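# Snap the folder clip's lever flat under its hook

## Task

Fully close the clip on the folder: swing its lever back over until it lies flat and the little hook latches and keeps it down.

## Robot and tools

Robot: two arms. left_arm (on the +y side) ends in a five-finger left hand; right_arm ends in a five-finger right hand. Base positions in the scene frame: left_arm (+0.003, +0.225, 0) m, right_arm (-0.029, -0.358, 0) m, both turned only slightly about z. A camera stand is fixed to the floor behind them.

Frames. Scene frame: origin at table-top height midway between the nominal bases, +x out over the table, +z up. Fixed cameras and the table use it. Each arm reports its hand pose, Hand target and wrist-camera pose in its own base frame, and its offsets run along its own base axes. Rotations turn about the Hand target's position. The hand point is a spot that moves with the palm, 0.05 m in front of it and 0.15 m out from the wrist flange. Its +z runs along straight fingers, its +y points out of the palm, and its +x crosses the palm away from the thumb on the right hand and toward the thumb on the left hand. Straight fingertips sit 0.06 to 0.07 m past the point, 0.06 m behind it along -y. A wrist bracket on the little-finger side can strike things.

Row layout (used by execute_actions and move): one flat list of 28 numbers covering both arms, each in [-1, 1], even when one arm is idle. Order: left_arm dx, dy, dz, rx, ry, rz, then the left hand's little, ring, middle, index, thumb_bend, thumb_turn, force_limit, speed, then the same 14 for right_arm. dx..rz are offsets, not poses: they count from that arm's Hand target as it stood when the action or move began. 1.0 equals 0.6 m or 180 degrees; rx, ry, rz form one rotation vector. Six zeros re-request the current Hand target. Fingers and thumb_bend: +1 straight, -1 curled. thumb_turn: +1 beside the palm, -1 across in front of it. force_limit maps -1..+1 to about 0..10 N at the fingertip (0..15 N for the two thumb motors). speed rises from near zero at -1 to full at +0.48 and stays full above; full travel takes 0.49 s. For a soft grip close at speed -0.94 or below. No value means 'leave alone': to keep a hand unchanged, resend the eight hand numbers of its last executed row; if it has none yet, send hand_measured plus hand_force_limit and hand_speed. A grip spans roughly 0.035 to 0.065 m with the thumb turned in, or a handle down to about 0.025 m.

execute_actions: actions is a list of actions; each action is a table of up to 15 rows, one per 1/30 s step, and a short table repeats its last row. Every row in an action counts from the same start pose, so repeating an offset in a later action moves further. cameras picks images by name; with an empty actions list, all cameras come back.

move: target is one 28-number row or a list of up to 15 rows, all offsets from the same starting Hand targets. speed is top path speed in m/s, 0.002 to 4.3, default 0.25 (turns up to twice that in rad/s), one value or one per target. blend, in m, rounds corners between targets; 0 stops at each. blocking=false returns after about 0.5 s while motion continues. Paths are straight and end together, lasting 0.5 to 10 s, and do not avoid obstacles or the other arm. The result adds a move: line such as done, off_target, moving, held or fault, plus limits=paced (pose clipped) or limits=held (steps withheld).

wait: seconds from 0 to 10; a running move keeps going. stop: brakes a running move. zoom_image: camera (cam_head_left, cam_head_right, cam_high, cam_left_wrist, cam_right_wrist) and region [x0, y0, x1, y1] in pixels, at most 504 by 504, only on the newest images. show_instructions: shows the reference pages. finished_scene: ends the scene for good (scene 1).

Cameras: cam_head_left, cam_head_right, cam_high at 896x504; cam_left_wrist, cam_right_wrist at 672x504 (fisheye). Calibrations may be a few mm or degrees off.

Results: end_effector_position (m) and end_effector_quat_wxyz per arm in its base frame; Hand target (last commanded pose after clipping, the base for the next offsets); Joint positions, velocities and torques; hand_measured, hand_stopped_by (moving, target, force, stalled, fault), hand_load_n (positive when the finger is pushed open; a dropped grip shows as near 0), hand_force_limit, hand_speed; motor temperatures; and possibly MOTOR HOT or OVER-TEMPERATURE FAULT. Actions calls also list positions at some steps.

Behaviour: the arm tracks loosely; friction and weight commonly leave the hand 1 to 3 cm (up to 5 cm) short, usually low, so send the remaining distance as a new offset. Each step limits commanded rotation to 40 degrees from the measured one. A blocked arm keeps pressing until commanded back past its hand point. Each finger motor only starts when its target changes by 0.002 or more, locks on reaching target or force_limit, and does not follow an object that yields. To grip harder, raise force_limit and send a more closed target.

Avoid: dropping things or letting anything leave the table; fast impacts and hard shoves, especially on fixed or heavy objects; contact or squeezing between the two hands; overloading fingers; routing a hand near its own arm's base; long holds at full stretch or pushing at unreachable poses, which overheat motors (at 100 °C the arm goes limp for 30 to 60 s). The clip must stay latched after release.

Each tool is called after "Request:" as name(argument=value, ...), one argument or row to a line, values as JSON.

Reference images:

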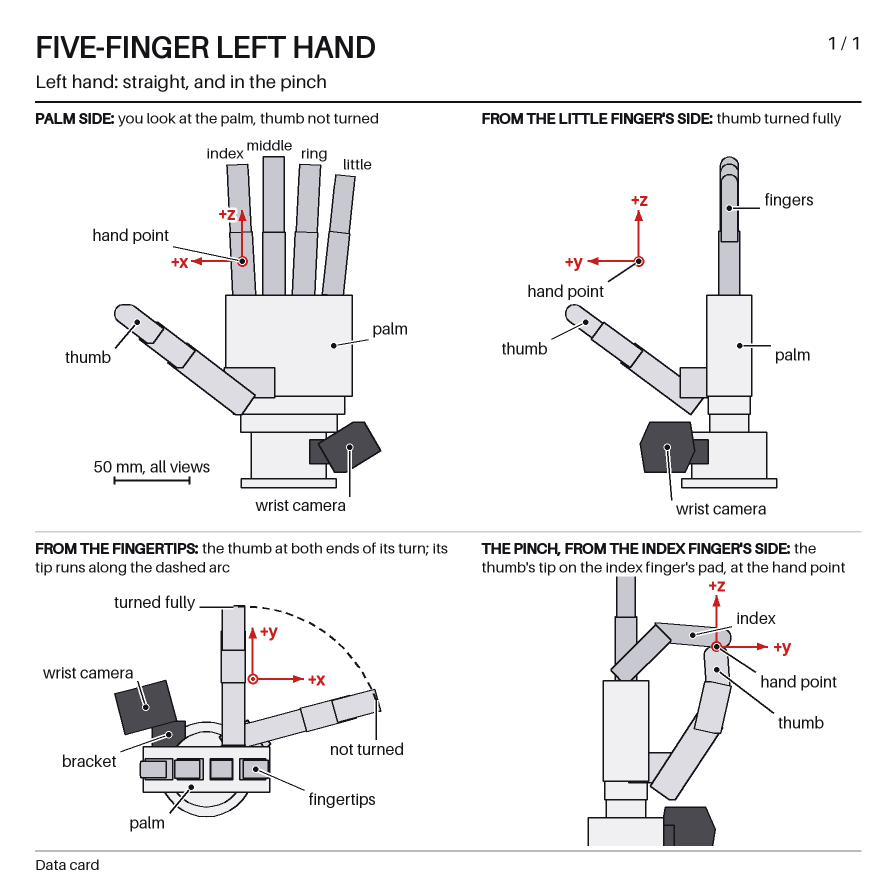

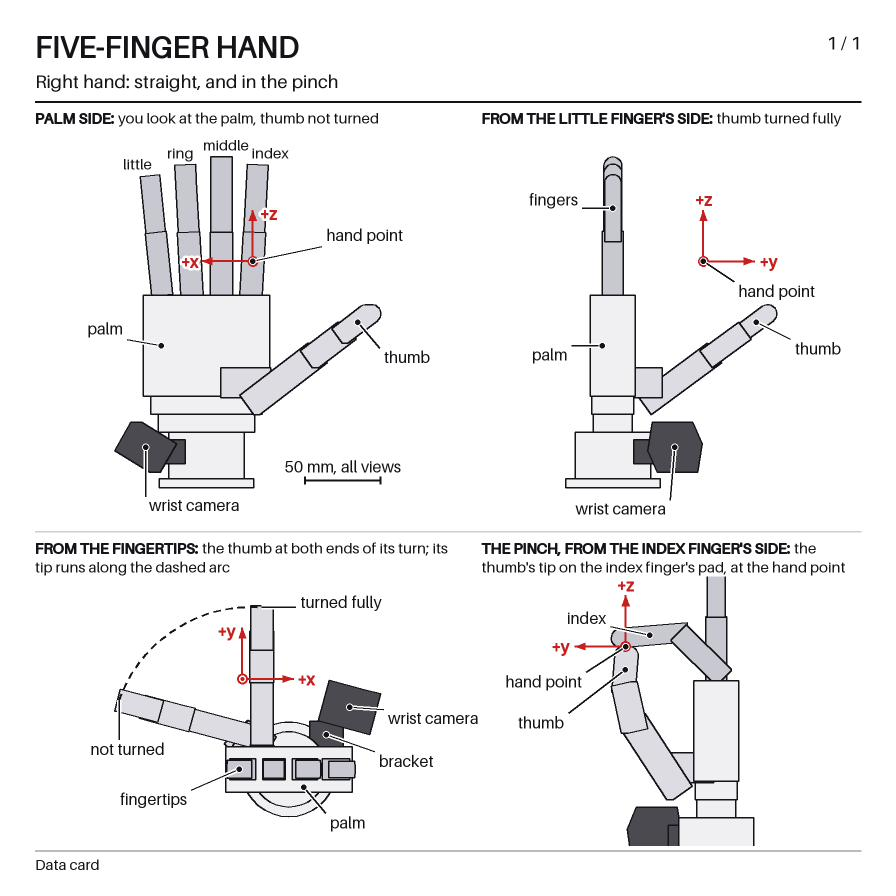

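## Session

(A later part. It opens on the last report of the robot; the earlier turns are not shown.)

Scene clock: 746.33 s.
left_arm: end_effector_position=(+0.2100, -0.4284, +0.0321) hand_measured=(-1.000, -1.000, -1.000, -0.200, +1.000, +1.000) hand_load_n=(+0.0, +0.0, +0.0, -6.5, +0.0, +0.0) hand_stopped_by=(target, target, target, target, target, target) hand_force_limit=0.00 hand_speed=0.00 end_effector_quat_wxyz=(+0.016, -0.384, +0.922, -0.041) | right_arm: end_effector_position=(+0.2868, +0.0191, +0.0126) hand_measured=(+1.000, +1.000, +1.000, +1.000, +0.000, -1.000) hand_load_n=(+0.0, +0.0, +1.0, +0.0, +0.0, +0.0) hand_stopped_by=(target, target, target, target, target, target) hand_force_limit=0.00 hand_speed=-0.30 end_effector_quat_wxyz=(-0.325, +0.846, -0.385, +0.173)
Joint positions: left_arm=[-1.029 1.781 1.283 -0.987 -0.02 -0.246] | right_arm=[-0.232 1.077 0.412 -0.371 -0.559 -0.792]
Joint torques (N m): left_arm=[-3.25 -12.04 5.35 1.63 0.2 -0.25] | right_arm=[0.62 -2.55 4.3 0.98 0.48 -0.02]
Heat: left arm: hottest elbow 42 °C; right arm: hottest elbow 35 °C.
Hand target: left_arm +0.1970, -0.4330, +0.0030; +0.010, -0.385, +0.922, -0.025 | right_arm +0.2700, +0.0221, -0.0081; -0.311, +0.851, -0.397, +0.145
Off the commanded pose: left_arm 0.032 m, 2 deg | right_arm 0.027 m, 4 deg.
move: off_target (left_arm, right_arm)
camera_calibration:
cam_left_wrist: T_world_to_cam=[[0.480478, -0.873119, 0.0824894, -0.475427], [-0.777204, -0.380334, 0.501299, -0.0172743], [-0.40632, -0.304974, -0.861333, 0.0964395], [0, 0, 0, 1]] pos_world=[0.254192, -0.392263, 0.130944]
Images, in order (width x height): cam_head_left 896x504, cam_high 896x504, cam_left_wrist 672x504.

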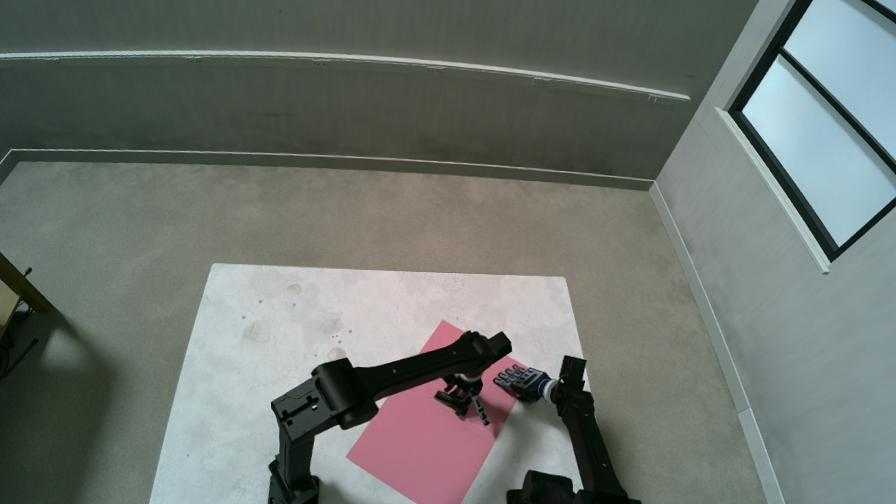

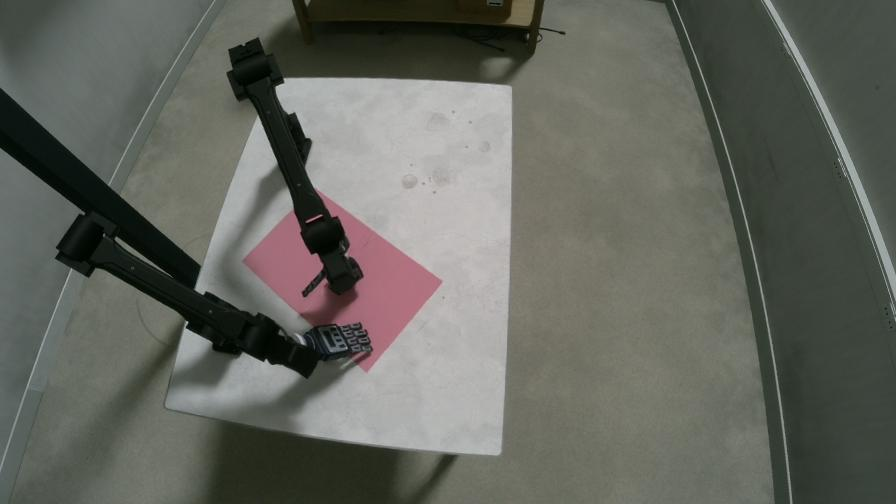

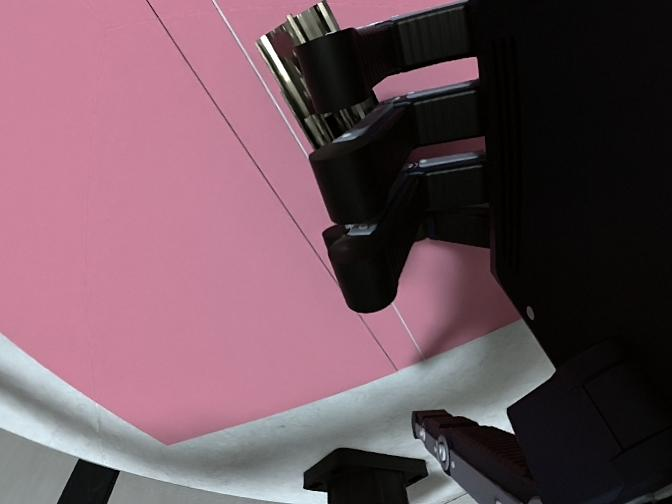

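Request:
move(
  target=[-0.005, 0.01, 0.13, 0, 0, 0, -1, -1, -1, -0.2, 1, 1, 0, 0.0, 0.0, 0.0, 0.0, 0, 0, 0, 1, 1, 1, 1, 0, 1, 0, -0.3],
  speed=0.08,
  cameras=["cam_head_left", "cam_left_wrist", "cam_high", "cam_right_wrist"],
)

Request:
zoom_image(
  camera="cam_head_left",
  region=[420, 365, 500, 435],
)

Request:
zoom_image(
  camera="cam_left_wrist",
  region=[270, 0, 500, 330],
)

Request:
zoom_image(
  camera="cam_right_wrist",
  region=[130, 290, 260, 410],
)

Request:
zoom_image(
  camera="cam_high",
  region=[295, 235, 375, 305],
)

Scene clock: 758.43 s.
left_arm: end_effector_position=(+0.1939, -0.4090, +0.0614) hand_measured=(-1.000, -1.000, -1.000, -0.200, +1.000, +1.000) hand_load_n=(+0.0, +0.0, +0.0, +0.0, +0.0, +0.0) hand_stopped_by=(target, target, target, target, target, target) hand_force_limit=0.00 hand_speed=0.00 end_effector_quat_wxyz=(+0.009, -0.387, +0.922, -0.003) | right_arm: end_effector_position=(+0.2869, +0.0191, +0.0126) hand_measured=(+1.000, +1.000, +1.000, +1.000, +0.000, +1.000) hand_load_n=(+0.0, +0.0, +1.0, +0.0, +0.0, +0.0) hand_stopped_by=(target, target, target, target, target, target) hand_force_limit=0.00 hand_speed=-0.30 end_effector_quat_wxyz=(-0.325, +0.846, -0.385, +0.173)
Joint positions: left_arm=[-1.035 1.74 1.303 -1.125 -0.018 -0.259] | right_arm=[-0.232 1.077 0.412 -0.37 -0.559 -0.792]
Joint torques (N m): left_arm=[-1.55 -16.79 9.55 0.05 0.18 -0.18] | right_arm=[0.38 -1.55 4.27 0.98 0.48 -0.02]
Heat: left arm: hottest elbow 42 °C; right arm: hottest elbow 34 °C.
Hand target: left_arm +0.1939, -0.4270, +0.0810; +0.010, -0.385, +0.922, -0.025 | right_arm +0.2701, +0.0221, -0.0081; -0.311, +0.851, -0.397, +0.145
Off the commanded pose: left_arm 0.027 m, 3 deg | right_arm 0.027 m, 4 deg.
move: off_target (left_arm, right_arm)
camera_calibration:
cam_left_wrist: T_world_to_cam=[[0.48821, -0.872712, 0.00505047, -0.449704], [-0.753287, -0.418465, 0.507391, -0.057775], [-0.440692, -0.251518, -0.861701, 0.149652], [0, 0, 0, 1]] pos_world=[0.241979, -0.378999, 0.160541]
cam_right_wrist: T_world_to_cam=[[-0.387749, -0.675456, -0.627224, 0.131822], [-0.916007, 0.358302, 0.180419, 0.257256], [0.10287, 0.644499, -0.757654, 0.079772], [0, 0, 0, 1]] pos_world=[0.278556, -0.0545482, 0.0967074]
Images, in order (width x height): cam_head_left 896x504, cam_high 896x504, cam_left_wrist 672x504, cam_right_wrist 672x504.

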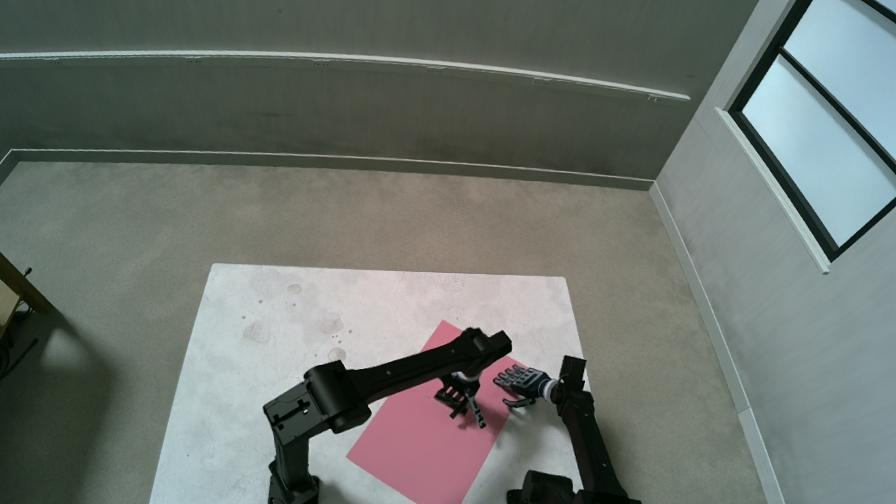

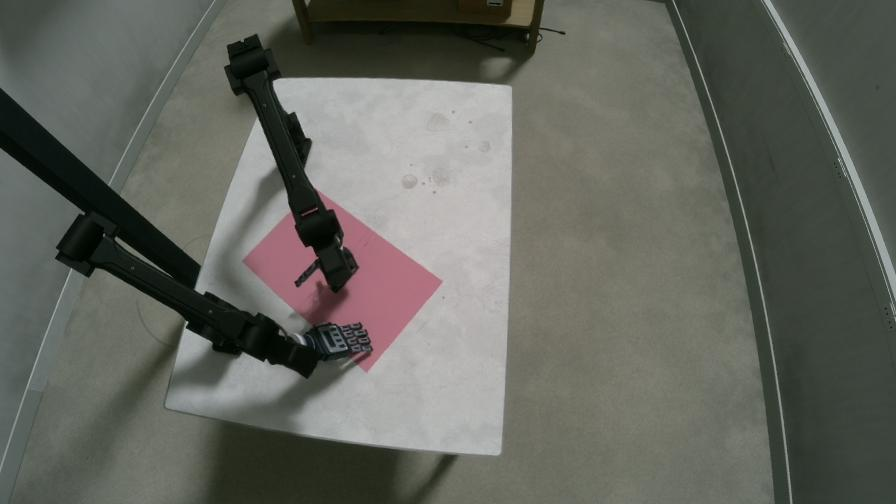

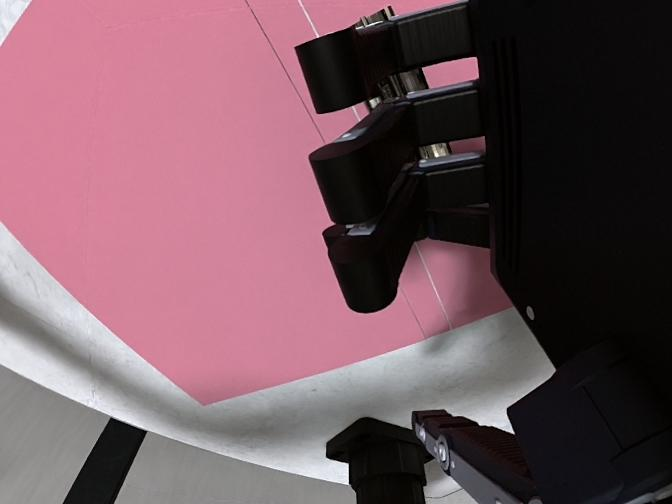

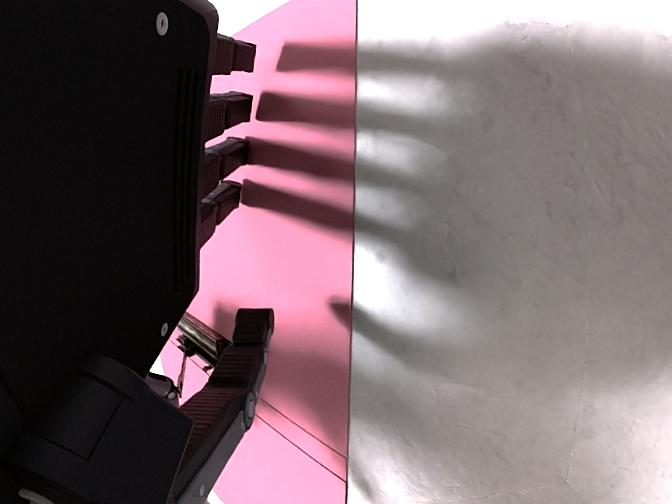

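Scaled by 6.300 from the camera's 896x504 image, which has a finer 1280x720 frame.

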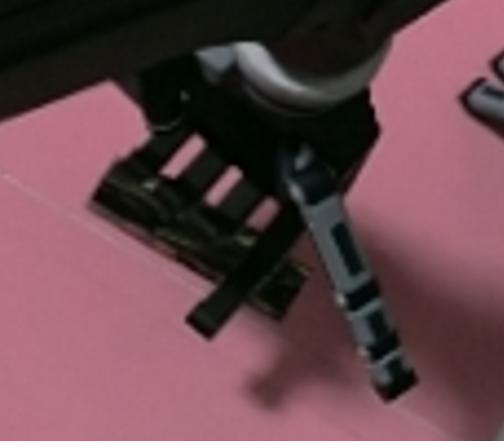

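Scaled by 1.527 from the camera's 672x504 image, which has a finer 960x720 frame.

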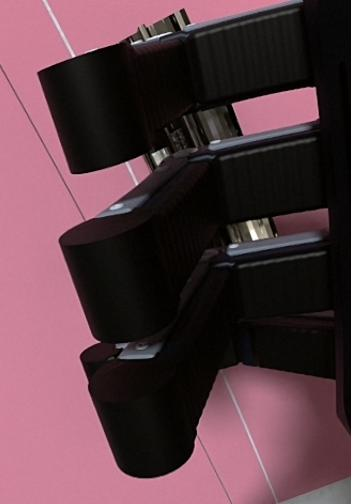

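Scaled by 3.877 from the camera's 672x504 image, which has a finer 960x720 frame.

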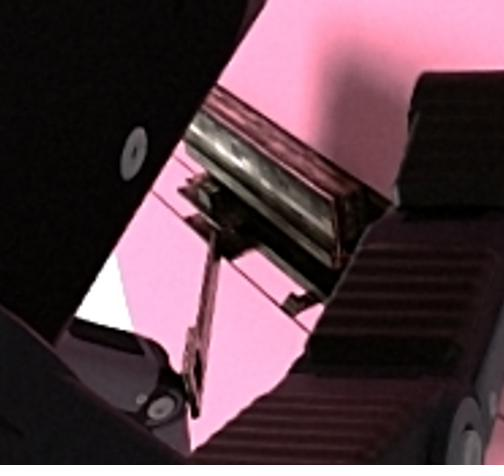

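Scaled by 6.300 from the camera's 896x504 image, which has a finer 1280x720 frame.

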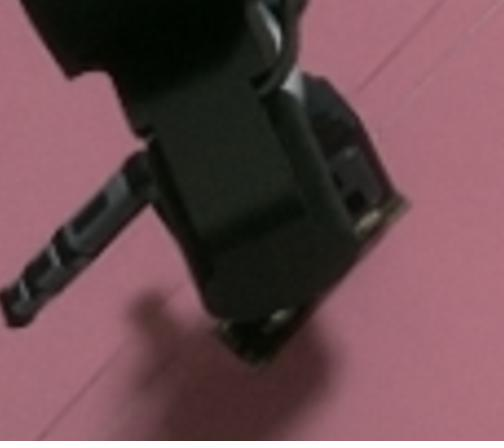

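Request:
move(
  target=[
    [-0.0065, 0.0067, 0.1317, 0, 0, 0, -1, -1, -1, -0.2, 1, 1, 0, 0.0, 0.0, 0.0, 0.0, 0, 0, 0, 1, 1, 1, 1, 1, 1, 0, -0.3],
    [-0.018, 0.0385, 0.1367, 0, 0, 0, -1, -1, -1, 1, 1, -1, 0, 0.0, 0.0, 0.0, 0.0, 0, 0, 0, 1, 1, 1, 1, 1, 1, 0, -0.3],
  ],
  speed=0.1,
  cameras=["all"],
)

Request:
zoom_image(
  camera="cam_head_left",
  region=[420, 365, 500, 435],
)

Request:
zoom_image(
  camera="cam_left_wrist",
  region=[290, 50, 500, 370],
)

Request:
zoom_image(
  camera="cam_right_wrist",
  region=[130, 290, 260, 410],
)

Request:
zoom_image(
  camera="cam_high",
  region=[295, 235, 375, 305],
)

Scene clock: 794.67 s.
left_arm: end_effector_position=(+0.1855, -0.4034, +0.1522) hand_measured=(-1.000, -1.000, -1.000, +1.000, +1.000, -1.000) hand_load_n=(+0.0, +0.0, +0.0, +0.0, +0.0, +0.0) hand_stopped_by=(target, target, target, target, target, target) hand_force_limit=0.00 hand_speed=0.00 end_effector_quat_wxyz=(+0.010, -0.383, +0.924, -0.016) | right_arm: end_effector_position=(+0.2869, +0.0191, +0.0126) hand_measured=(+1.000, +1.000, +1.000, +1.000, +1.000, +1.000) hand_load_n=(+0.0, +0.0, +0.5, +0.0, +0.0, +0.0) hand_stopped_by=(target, target, target, target, target, target) hand_force_limit=0.00 hand_speed=-0.30 end_effector_quat_wxyz=(-0.325, +0.846, -0.385, +0.173)
Joint positions: left_arm=[-1.043 1.625 1.408 -1.32 -0.015 -0.259] | right_arm=[-0.232 1.077 0.412 -0.37 -0.559 -0.792]
Joint torques (N m): left_arm=[-0.44 -15.79 7.58 0.35 0.02 -0.11] | right_arm=[0.38 -2.49 3.99 1.07 0.42 0.01]
Motor temperatures (°C): left_arm=[29 30 47 26 25 25] | right_arm=[23 28 33 27 27 25]
Heat: left arm: hottest elbow 47 °C; right arm: hottest elbow 33 °C.
Hand target: left_arm +0.1832, -0.4038, +0.1630; +0.010, -0.385, +0.922, -0.025 | right_arm +0.2701, +0.0221, -0.0081; -0.311, +0.851, -0.397, +0.145
Off the commanded pose: left_arm 0.011 m, 1 deg | right_arm 0.027 m, 4 deg.
move: off_target (left_arm, right_arm); target 2's new numbers were sent with left_arm's hand 0.011 m and 1 deg from that target
camera_calibration:
cam_left_wrist: T_world_to_cam=[[0.480675, -0.876376, 0.0302843, -0.445205], [-0.76188, -0.40028, 0.509229, -0.099126], [-0.434154, -0.267847, -0.860098, 0.217626], [0, 0, 0, 1]] pos_world=[0.23296, -0.371555, 0.25114]
cam_right_wrist: T_world_to_cam=[[-0.387749, -0.675456, -0.627224, 0.131822], [-0.916007, 0.358302, 0.180419, 0.257256], [0.10287, 0.644499, -0.757654, 0.079772], [0, 0, 0, 1]] pos_world=[0.278556, -0.0545482, 0.0967074]

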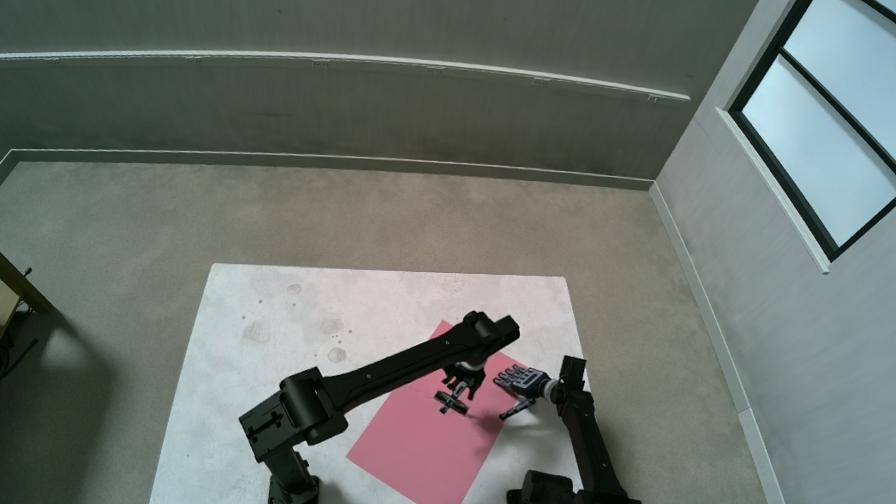

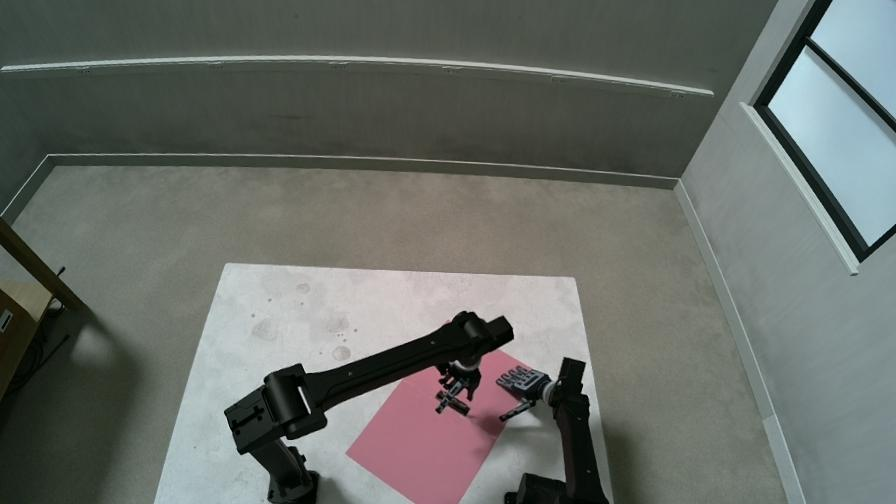

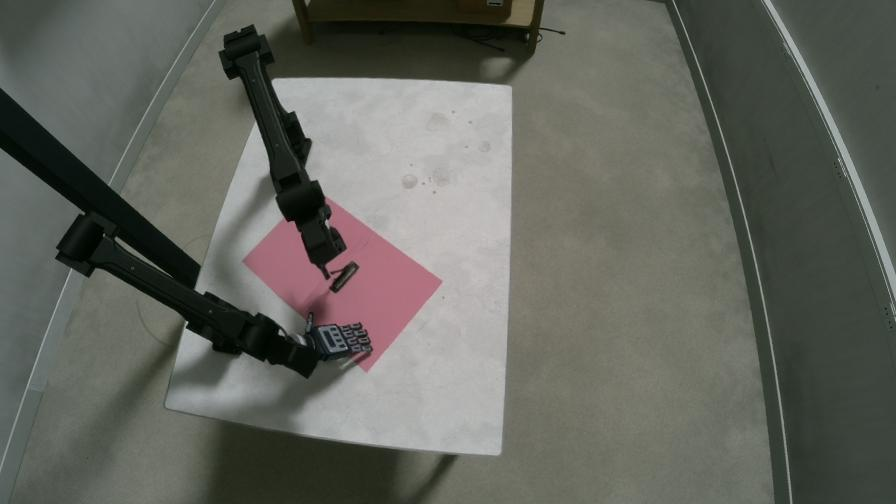

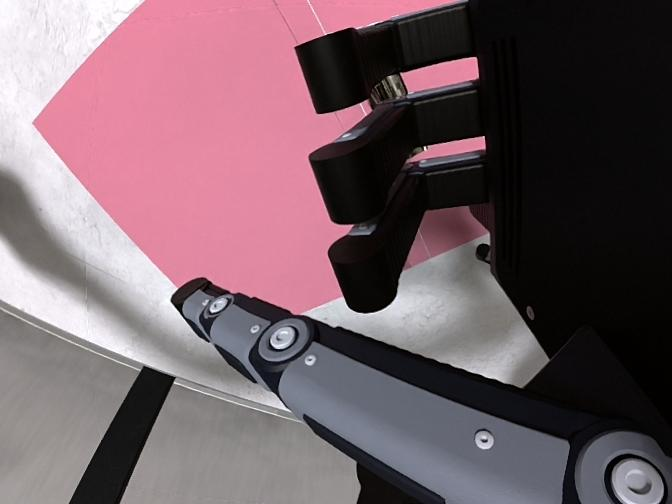

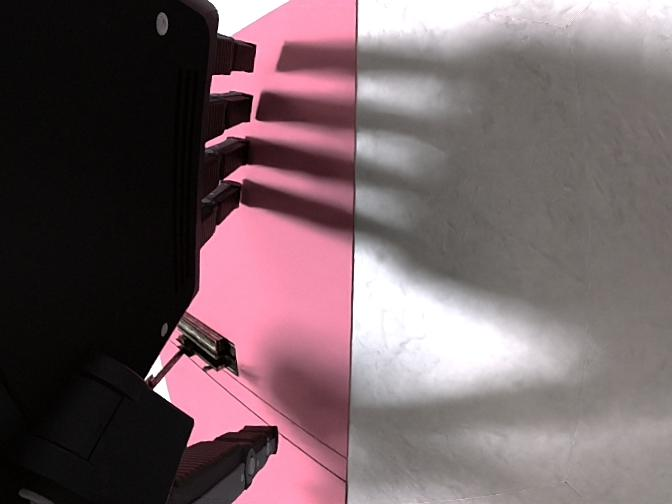

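Scaled by 6.300 from the camera's 896x504 image, which has a finer 1280x720 frame.

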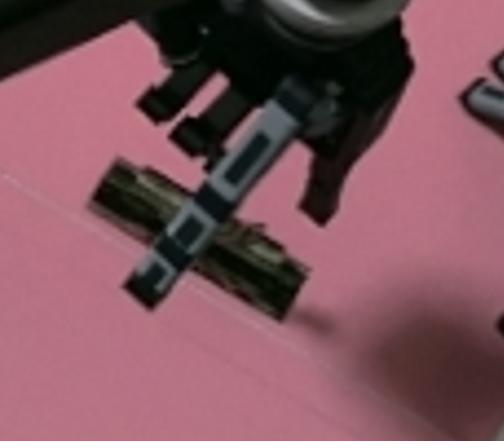

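Scaled by 1.575 from the camera's 672x504 image, which has a finer 960x720 frame.

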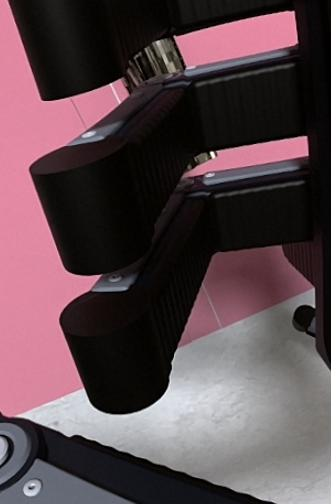

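Scaled by 3.877 from the camera's 672x504 image, which has a finer 960x720 frame.

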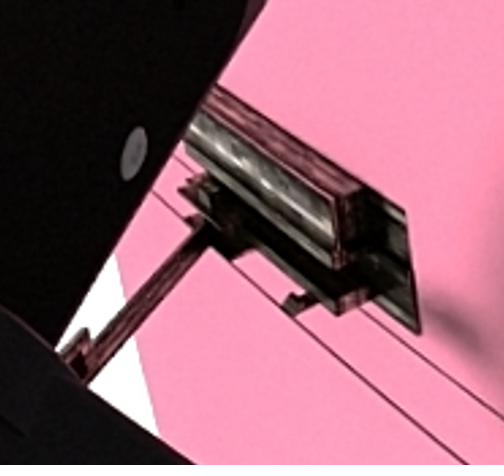

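Scaled by 6.300 from the camera's 896x504 image, which has a finer 1280x720 frame.

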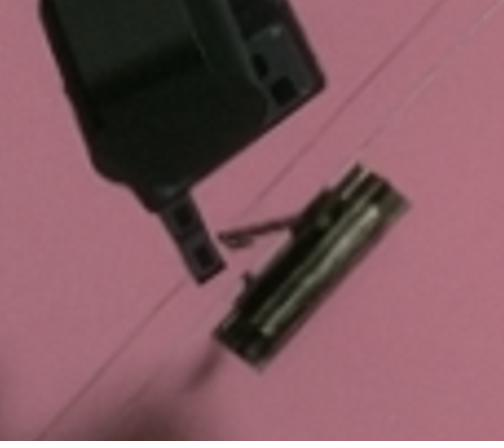

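Request:
move(
  target=[0, 0.0583, -0.03, 0, 0, 0, -1, -1, -1, 1, 1, -1, 0, 0.0, 0.0, 0.0, 0.0, 0, 0, 0, 1, 1, 1, 1, 1, 1, 0, -0.3],
  speed=0.1,
  cameras=["cam_high", "cam_head_left", "cam_right_wrist"],
)

Request:
zoom_image(
  camera="cam_head_left",
  region=[420, 365, 500, 435],
)

Request:
zoom_image(
  camera="cam_right_wrist",
  region=[130, 290, 260, 410],
)

Request:
zoom_image(
  camera="cam_high",
  region=[295, 235, 375, 305],
)

Scene clock: 823.10 s.
left_arm: end_effector_position=(+0.1778, -0.3675, +0.1348) hand_measured=(-1.000, -1.000, -1.000, +1.000, +1.000, -1.000) hand_load_n=(+0.0, +0.5, +0.0, +0.0, +0.0, +0.0) hand_stopped_by=(target, target, target, target, target, target) hand_force_limit=0.00 hand_speed=0.00 end_effector_quat_wxyz=(+0.008, -0.389, +0.921, -0.004) | right_arm: end_effector_position=(+0.2869, +0.0191, +0.0126) hand_measured=(+1.000, +1.000, +1.000, +1.000, +1.000, +1.000) hand_load_n=(-0.5, -0.5, +1.0, +0.0, +0.0, -0.5) hand_stopped_by=(target, target, target, target, target, target) hand_force_limit=0.00 hand_speed=-0.30 end_effector_quat_wxyz=(-0.325, +0.846, -0.385, +0.173)
Joint positions: left_arm=[-1.017 1.564 1.284 -1.28 -0.015 -0.245] | right_arm=[-0.232 1.077 0.412 -0.37 -0.559 -0.792]
Joint torques (N m): left_arm=[-1.26 -14.92 7.28 1.02 0.11 0.13] | right_arm=[0.32 -2.02 3.93 0.83 0.44 0.02]
Heat: left arm: hottest elbow 44 °C; right arm: hottest elbow 33 °C.
Hand target: left_arm +0.1832, -0.3689, +0.1450; +0.010, -0.385, +0.922, -0.025 | right_arm +0.2701, +0.0221, -0.0081; -0.311, +0.851, -0.397, +0.145
Off the commanded pose: left_arm 0.012 m, 2 deg | right_arm 0.027 m, 4 deg.
move: off_target (left_arm, right_arm)
camera_calibration:
cam_right_wrist: T_world_to_cam=[[-0.387749, -0.675456, -0.627224, 0.131822], [-0.916007, 0.358302, 0.180419, 0.257256], [0.10287, 0.644499, -0.757654, 0.079772], [0, 0, 0, 1]] pos_world=[0.278556, -0.0545482, 0.0967074]
Images, in order (width x height): cam_head_left 896x504, cam_high 896x504, cam_right_wrist 672x504.

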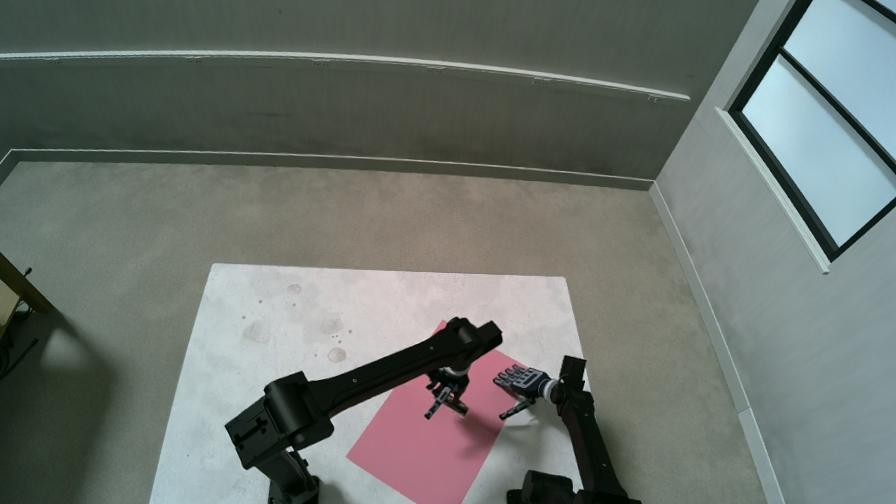

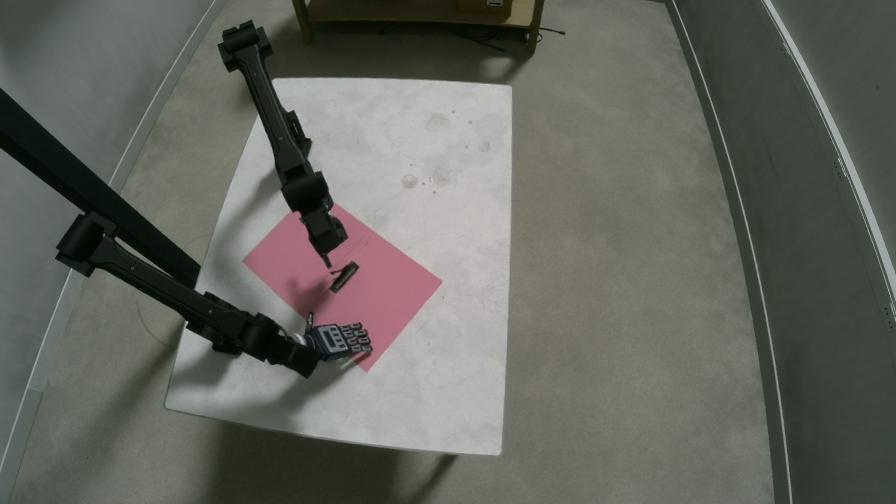

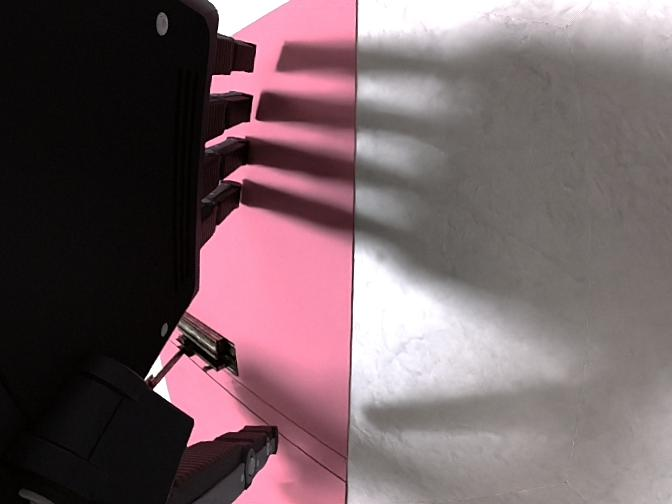

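Scaled by 6.300 from the camera's 896x504 image, which has a finer 1280x720 frame.

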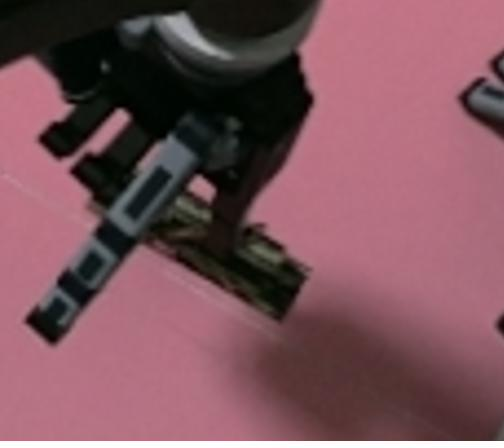

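Scaled by 3.877 from the camera's 672x504 image, which has a finer 960x720 frame.

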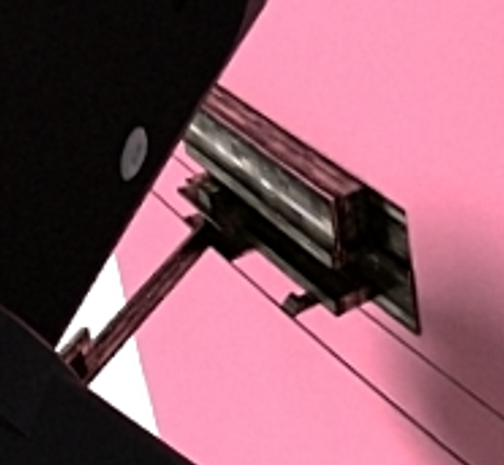

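Scaled by 6.300 from the camera's 896x504 image, which has a finer 1280x720 frame.

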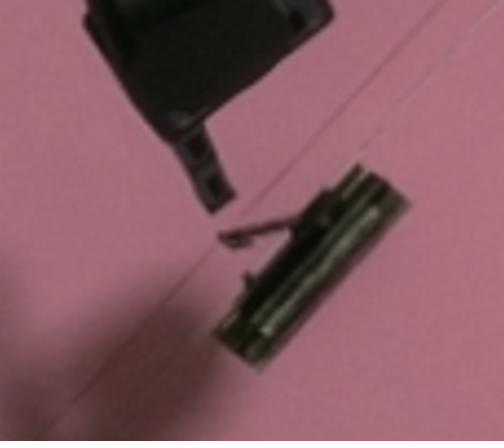

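Request:
move(
  target=[-0.0008, -0.0195, -0.045, 0, 0, 0, -1, -1, -1, 1, 1, -1, 0, 0.0, 0.0, 0.0, 0.0, 0, 0, 0, 1, 1, 1, 1, 1, 1, 0, -0.3],
  speed=0.05,
  cameras=["cam_high", "cam_head_left", "cam_right_wrist"],
)

Request:
zoom_image(
  camera="cam_right_wrist",
  region=[130, 290, 260, 410],
)

Request:
zoom_image(
  camera="cam_high",
  region=[295, 235, 375, 305],
)

Scene clock: 832.07 s.
left_arm: end_effector_position=(+0.1825, -0.3750, +0.1231) hand_measured=(-1.000, -1.000, -1.000, +1.000, +1.000, -1.000) hand_load_n=(+0.0, +0.0, +0.0, +0.0, +0.0, +0.0) hand_stopped_by=(target, target, target, target, target, target) hand_force_limit=0.00 hand_speed=0.00 end_effector_quat_wxyz=(+0.011, -0.389, +0.921, -0.023) | right_arm: end_effector_position=(+0.2869, +0.0191, +0.0126) hand_measured=(+1.000, +1.000, +1.000, +1.000, +1.000, +1.000) hand_load_n=(+0.0, +0.0, +1.0, +0.0, +0.0, -0.5) hand_stopped_by=(target, target, target, target, target, target) hand_force_limit=0.00 hand_speed=-0.30 end_effector_quat_wxyz=(-0.325, +0.846, -0.385, +0.173)
Joint positions: left_arm=[-1.017 1.568 1.261 -1.216 -0.015 -0.245] | right_arm=[-0.232 1.077 0.412 -0.37 -0.559 -0.792]
Joint torques (N m): left_arm=[-1.85 -11.22 7.36 1.03 0.11 -0.07] | right_arm=[0.44 -1.67 4.27 0.84 0.45 -0.01]
Heat: left arm: hottest elbow 44 °C; right arm: hottest elbow 33 °C.
Hand target: left_arm +0.1827, -0.3806, +0.1181; +0.010, -0.385, +0.922, -0.025 | right_arm +0.2701, +0.0221, -0.0081; -0.311, +0.851, -0.397, +0.145
Off the commanded pose: left_arm 0.008 m, 0 deg | right_arm 0.027 m, 4 deg.
move: off_target (right_arm)
camera_calibration:
cam_right_wrist: T_world_to_cam=[[-0.387749, -0.675456, -0.627224, 0.131822], [-0.916007, 0.358302, 0.180419, 0.257256], [0.10287, 0.644499, -0.757654, 0.079772], [0, 0, 0, 1]] pos_world=[0.278556, -0.0545482, 0.0967074]
Images, in order (width x height): cam_head_left 896x504, cam_high 896x504, cam_right_wrist 672x504.

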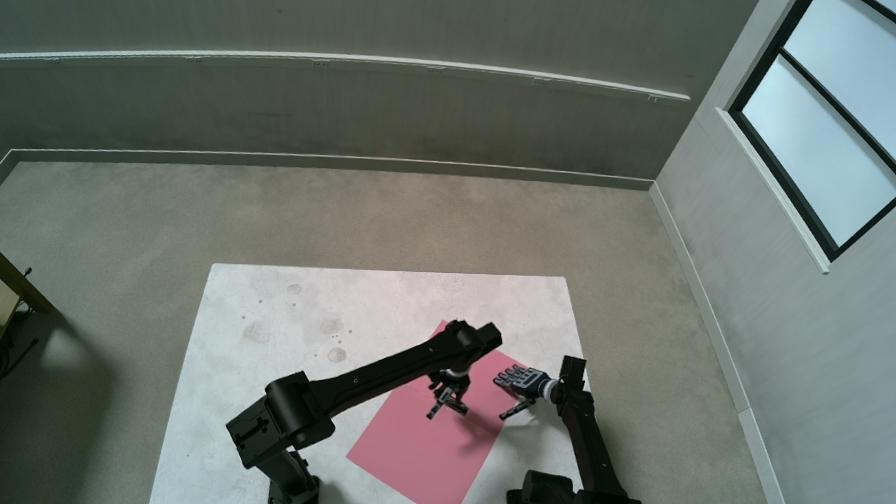

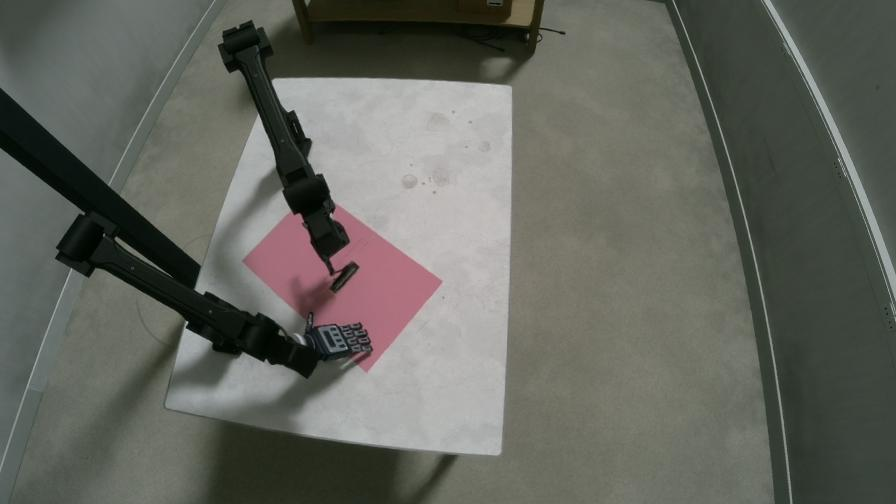

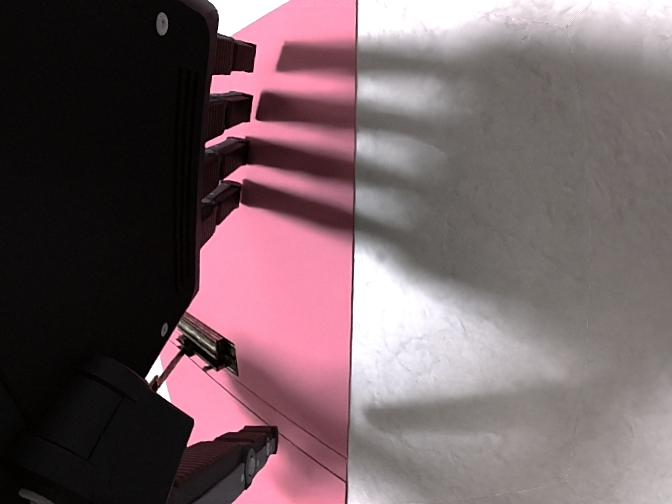

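Scaled by 3.877 from the camera's 672x504 image, which has a finer 960x720 frame.

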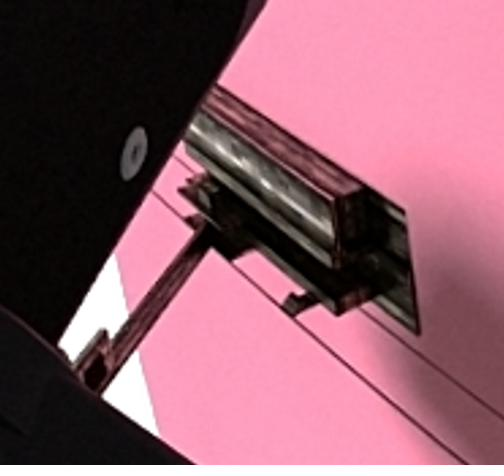

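Scaled by 6.300 from the camera's 896x504 image, which has a finer 1280x720 frame.

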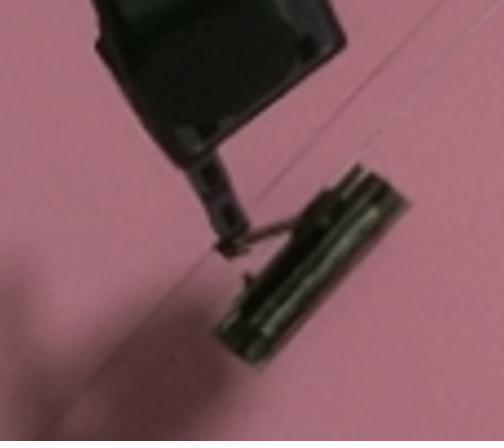

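Request:
move(
  target=[
    [-0.0092, -0.015, -0.0365, 0, 0, 0, -1, -1, -1, 1, 1, -1, 0, 0.0, 0.0, 0.0, 0.0, 0, 0, 0, 1, 1, 1, 1, 1, 1, 0, -0.3],
    [-0.0167, -0.0273, -0.0642, 0, 0, 0, -1, -1, -1, 1, 1, -1, 0, 0.0, 0.0, 0.0, 0.0, 0, 0, 0, 1, 1, 1, 1, 1, 1, 0, -0.3],
  ],
  speed=0.05,
  blend=[0.008, 0],
  cameras=["cam_high", "cam_head_left", "cam_right_wrist"],
)

Request:
zoom_image(
  camera="cam_right_wrist",
  region=[130, 290, 260, 410],
)

Request:
zoom_image(
  camera="cam_high",
  region=[295, 235, 375, 305],
)

Scene clock: 840.43 s.
left_arm: end_effector_position=(+0.1778, -0.3879, +0.0917) hand_measured=(-1.000, -1.000, -1.000, +1.000, +1.000, -1.000) hand_load_n=(+0.0, +0.0, +0.5, -1.5, +0.0, +0.0) hand_stopped_by=(target, target, target, target, target, target) hand_force_limit=0.00 hand_speed=0.00 end_effector_quat_wxyz=(+0.012, -0.384, +0.923, -0.027) | right_arm: end_effector_position=(+0.2869, +0.0191, +0.0126) hand_measured=(+1.000, +1.000, +1.000, +1.000, +1.000, +1.000) hand_load_n=(+0.0, +0.0, +1.0, +0.0, -0.5, +0.0) hand_stopped_by=(target, target, target, target, target, target) hand_force_limit=0.00 hand_speed=-0.30 end_effector_quat_wxyz=(-0.325, +0.846, -0.385, +0.173)
Joint positions: left_arm=[-1.042 1.613 1.229 -1.131 -0.017 -0.259] | right_arm=[-0.232 1.077 0.412 -0.37 -0.559 -0.792]
Joint torques (N m): left_arm=[-2.55 -11.4 6.91 1.39 0.11 -0.24] | right_arm=[0.44 -1.61 4.16 0.68 0.43 0.02]
Heat: left arm: hottest elbow 43 °C; right arm: hottest elbow 33 °C.
Hand target: left_arm +0.1728, -0.3969, +0.0796; +0.010, -0.385, +0.922, -0.025 | right_arm +0.2701, +0.0221, -0.0081; -0.311, +0.851, -0.397, +0.145
Off the commanded pose: left_arm 0.016 m, 0 deg | right_arm 0.027 m, 4 deg.
move: off_target (left_arm, right_arm)
camera_calibration:
cam_right_wrist: T_world_to_cam=[[-0.387749, -0.675456, -0.627224, 0.131822], [-0.916007, 0.358302, 0.180419, 0.257256], [0.10287, 0.644499, -0.757654, 0.079772], [0, 0, 0, 1]] pos_world=[0.278556, -0.0545482, 0.0967074]
Images, in order (width x height): cam_head_left 896x504, cam_high 896x504, cam_right_wrist 672x504.

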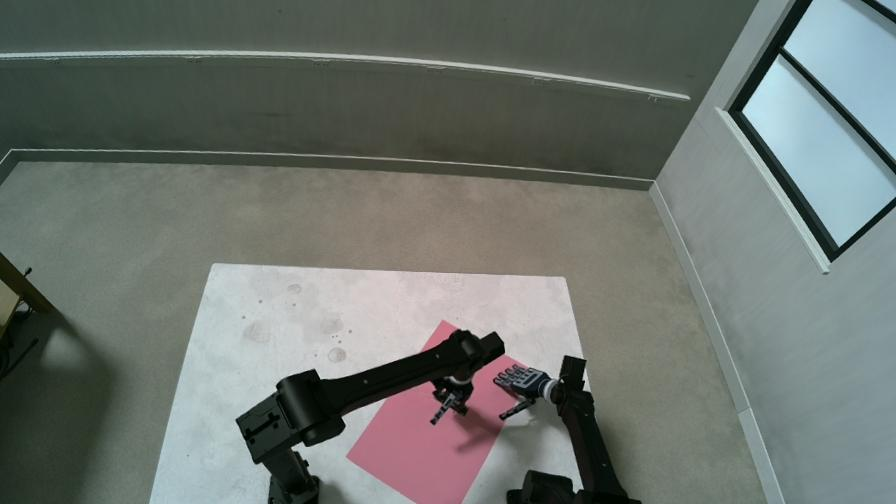

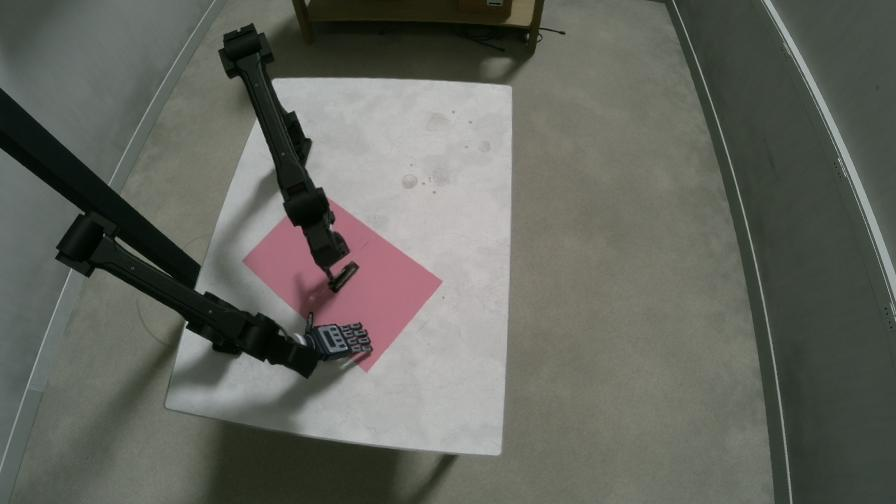

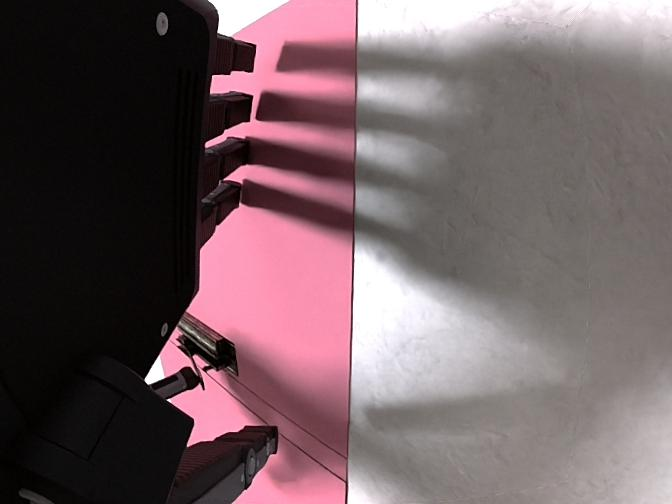

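Scaled by 3.877 from the camera's 672x504 image, which has a finer 960x720 frame.

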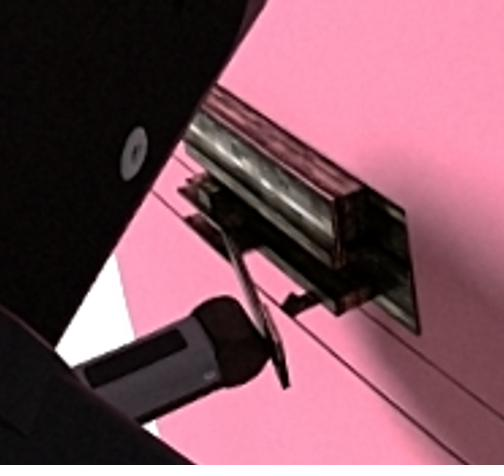

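Scaled by 6.300 from the camera's 896x504 image, which has a finer 1280x720 frame.

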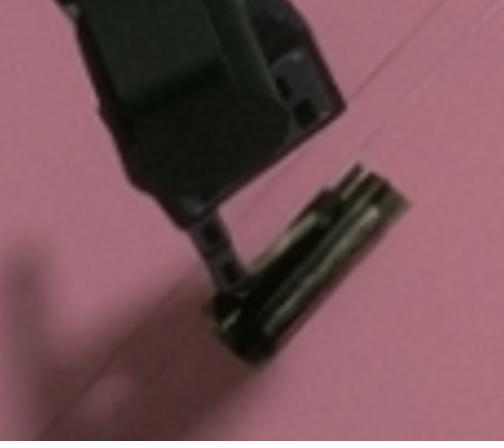

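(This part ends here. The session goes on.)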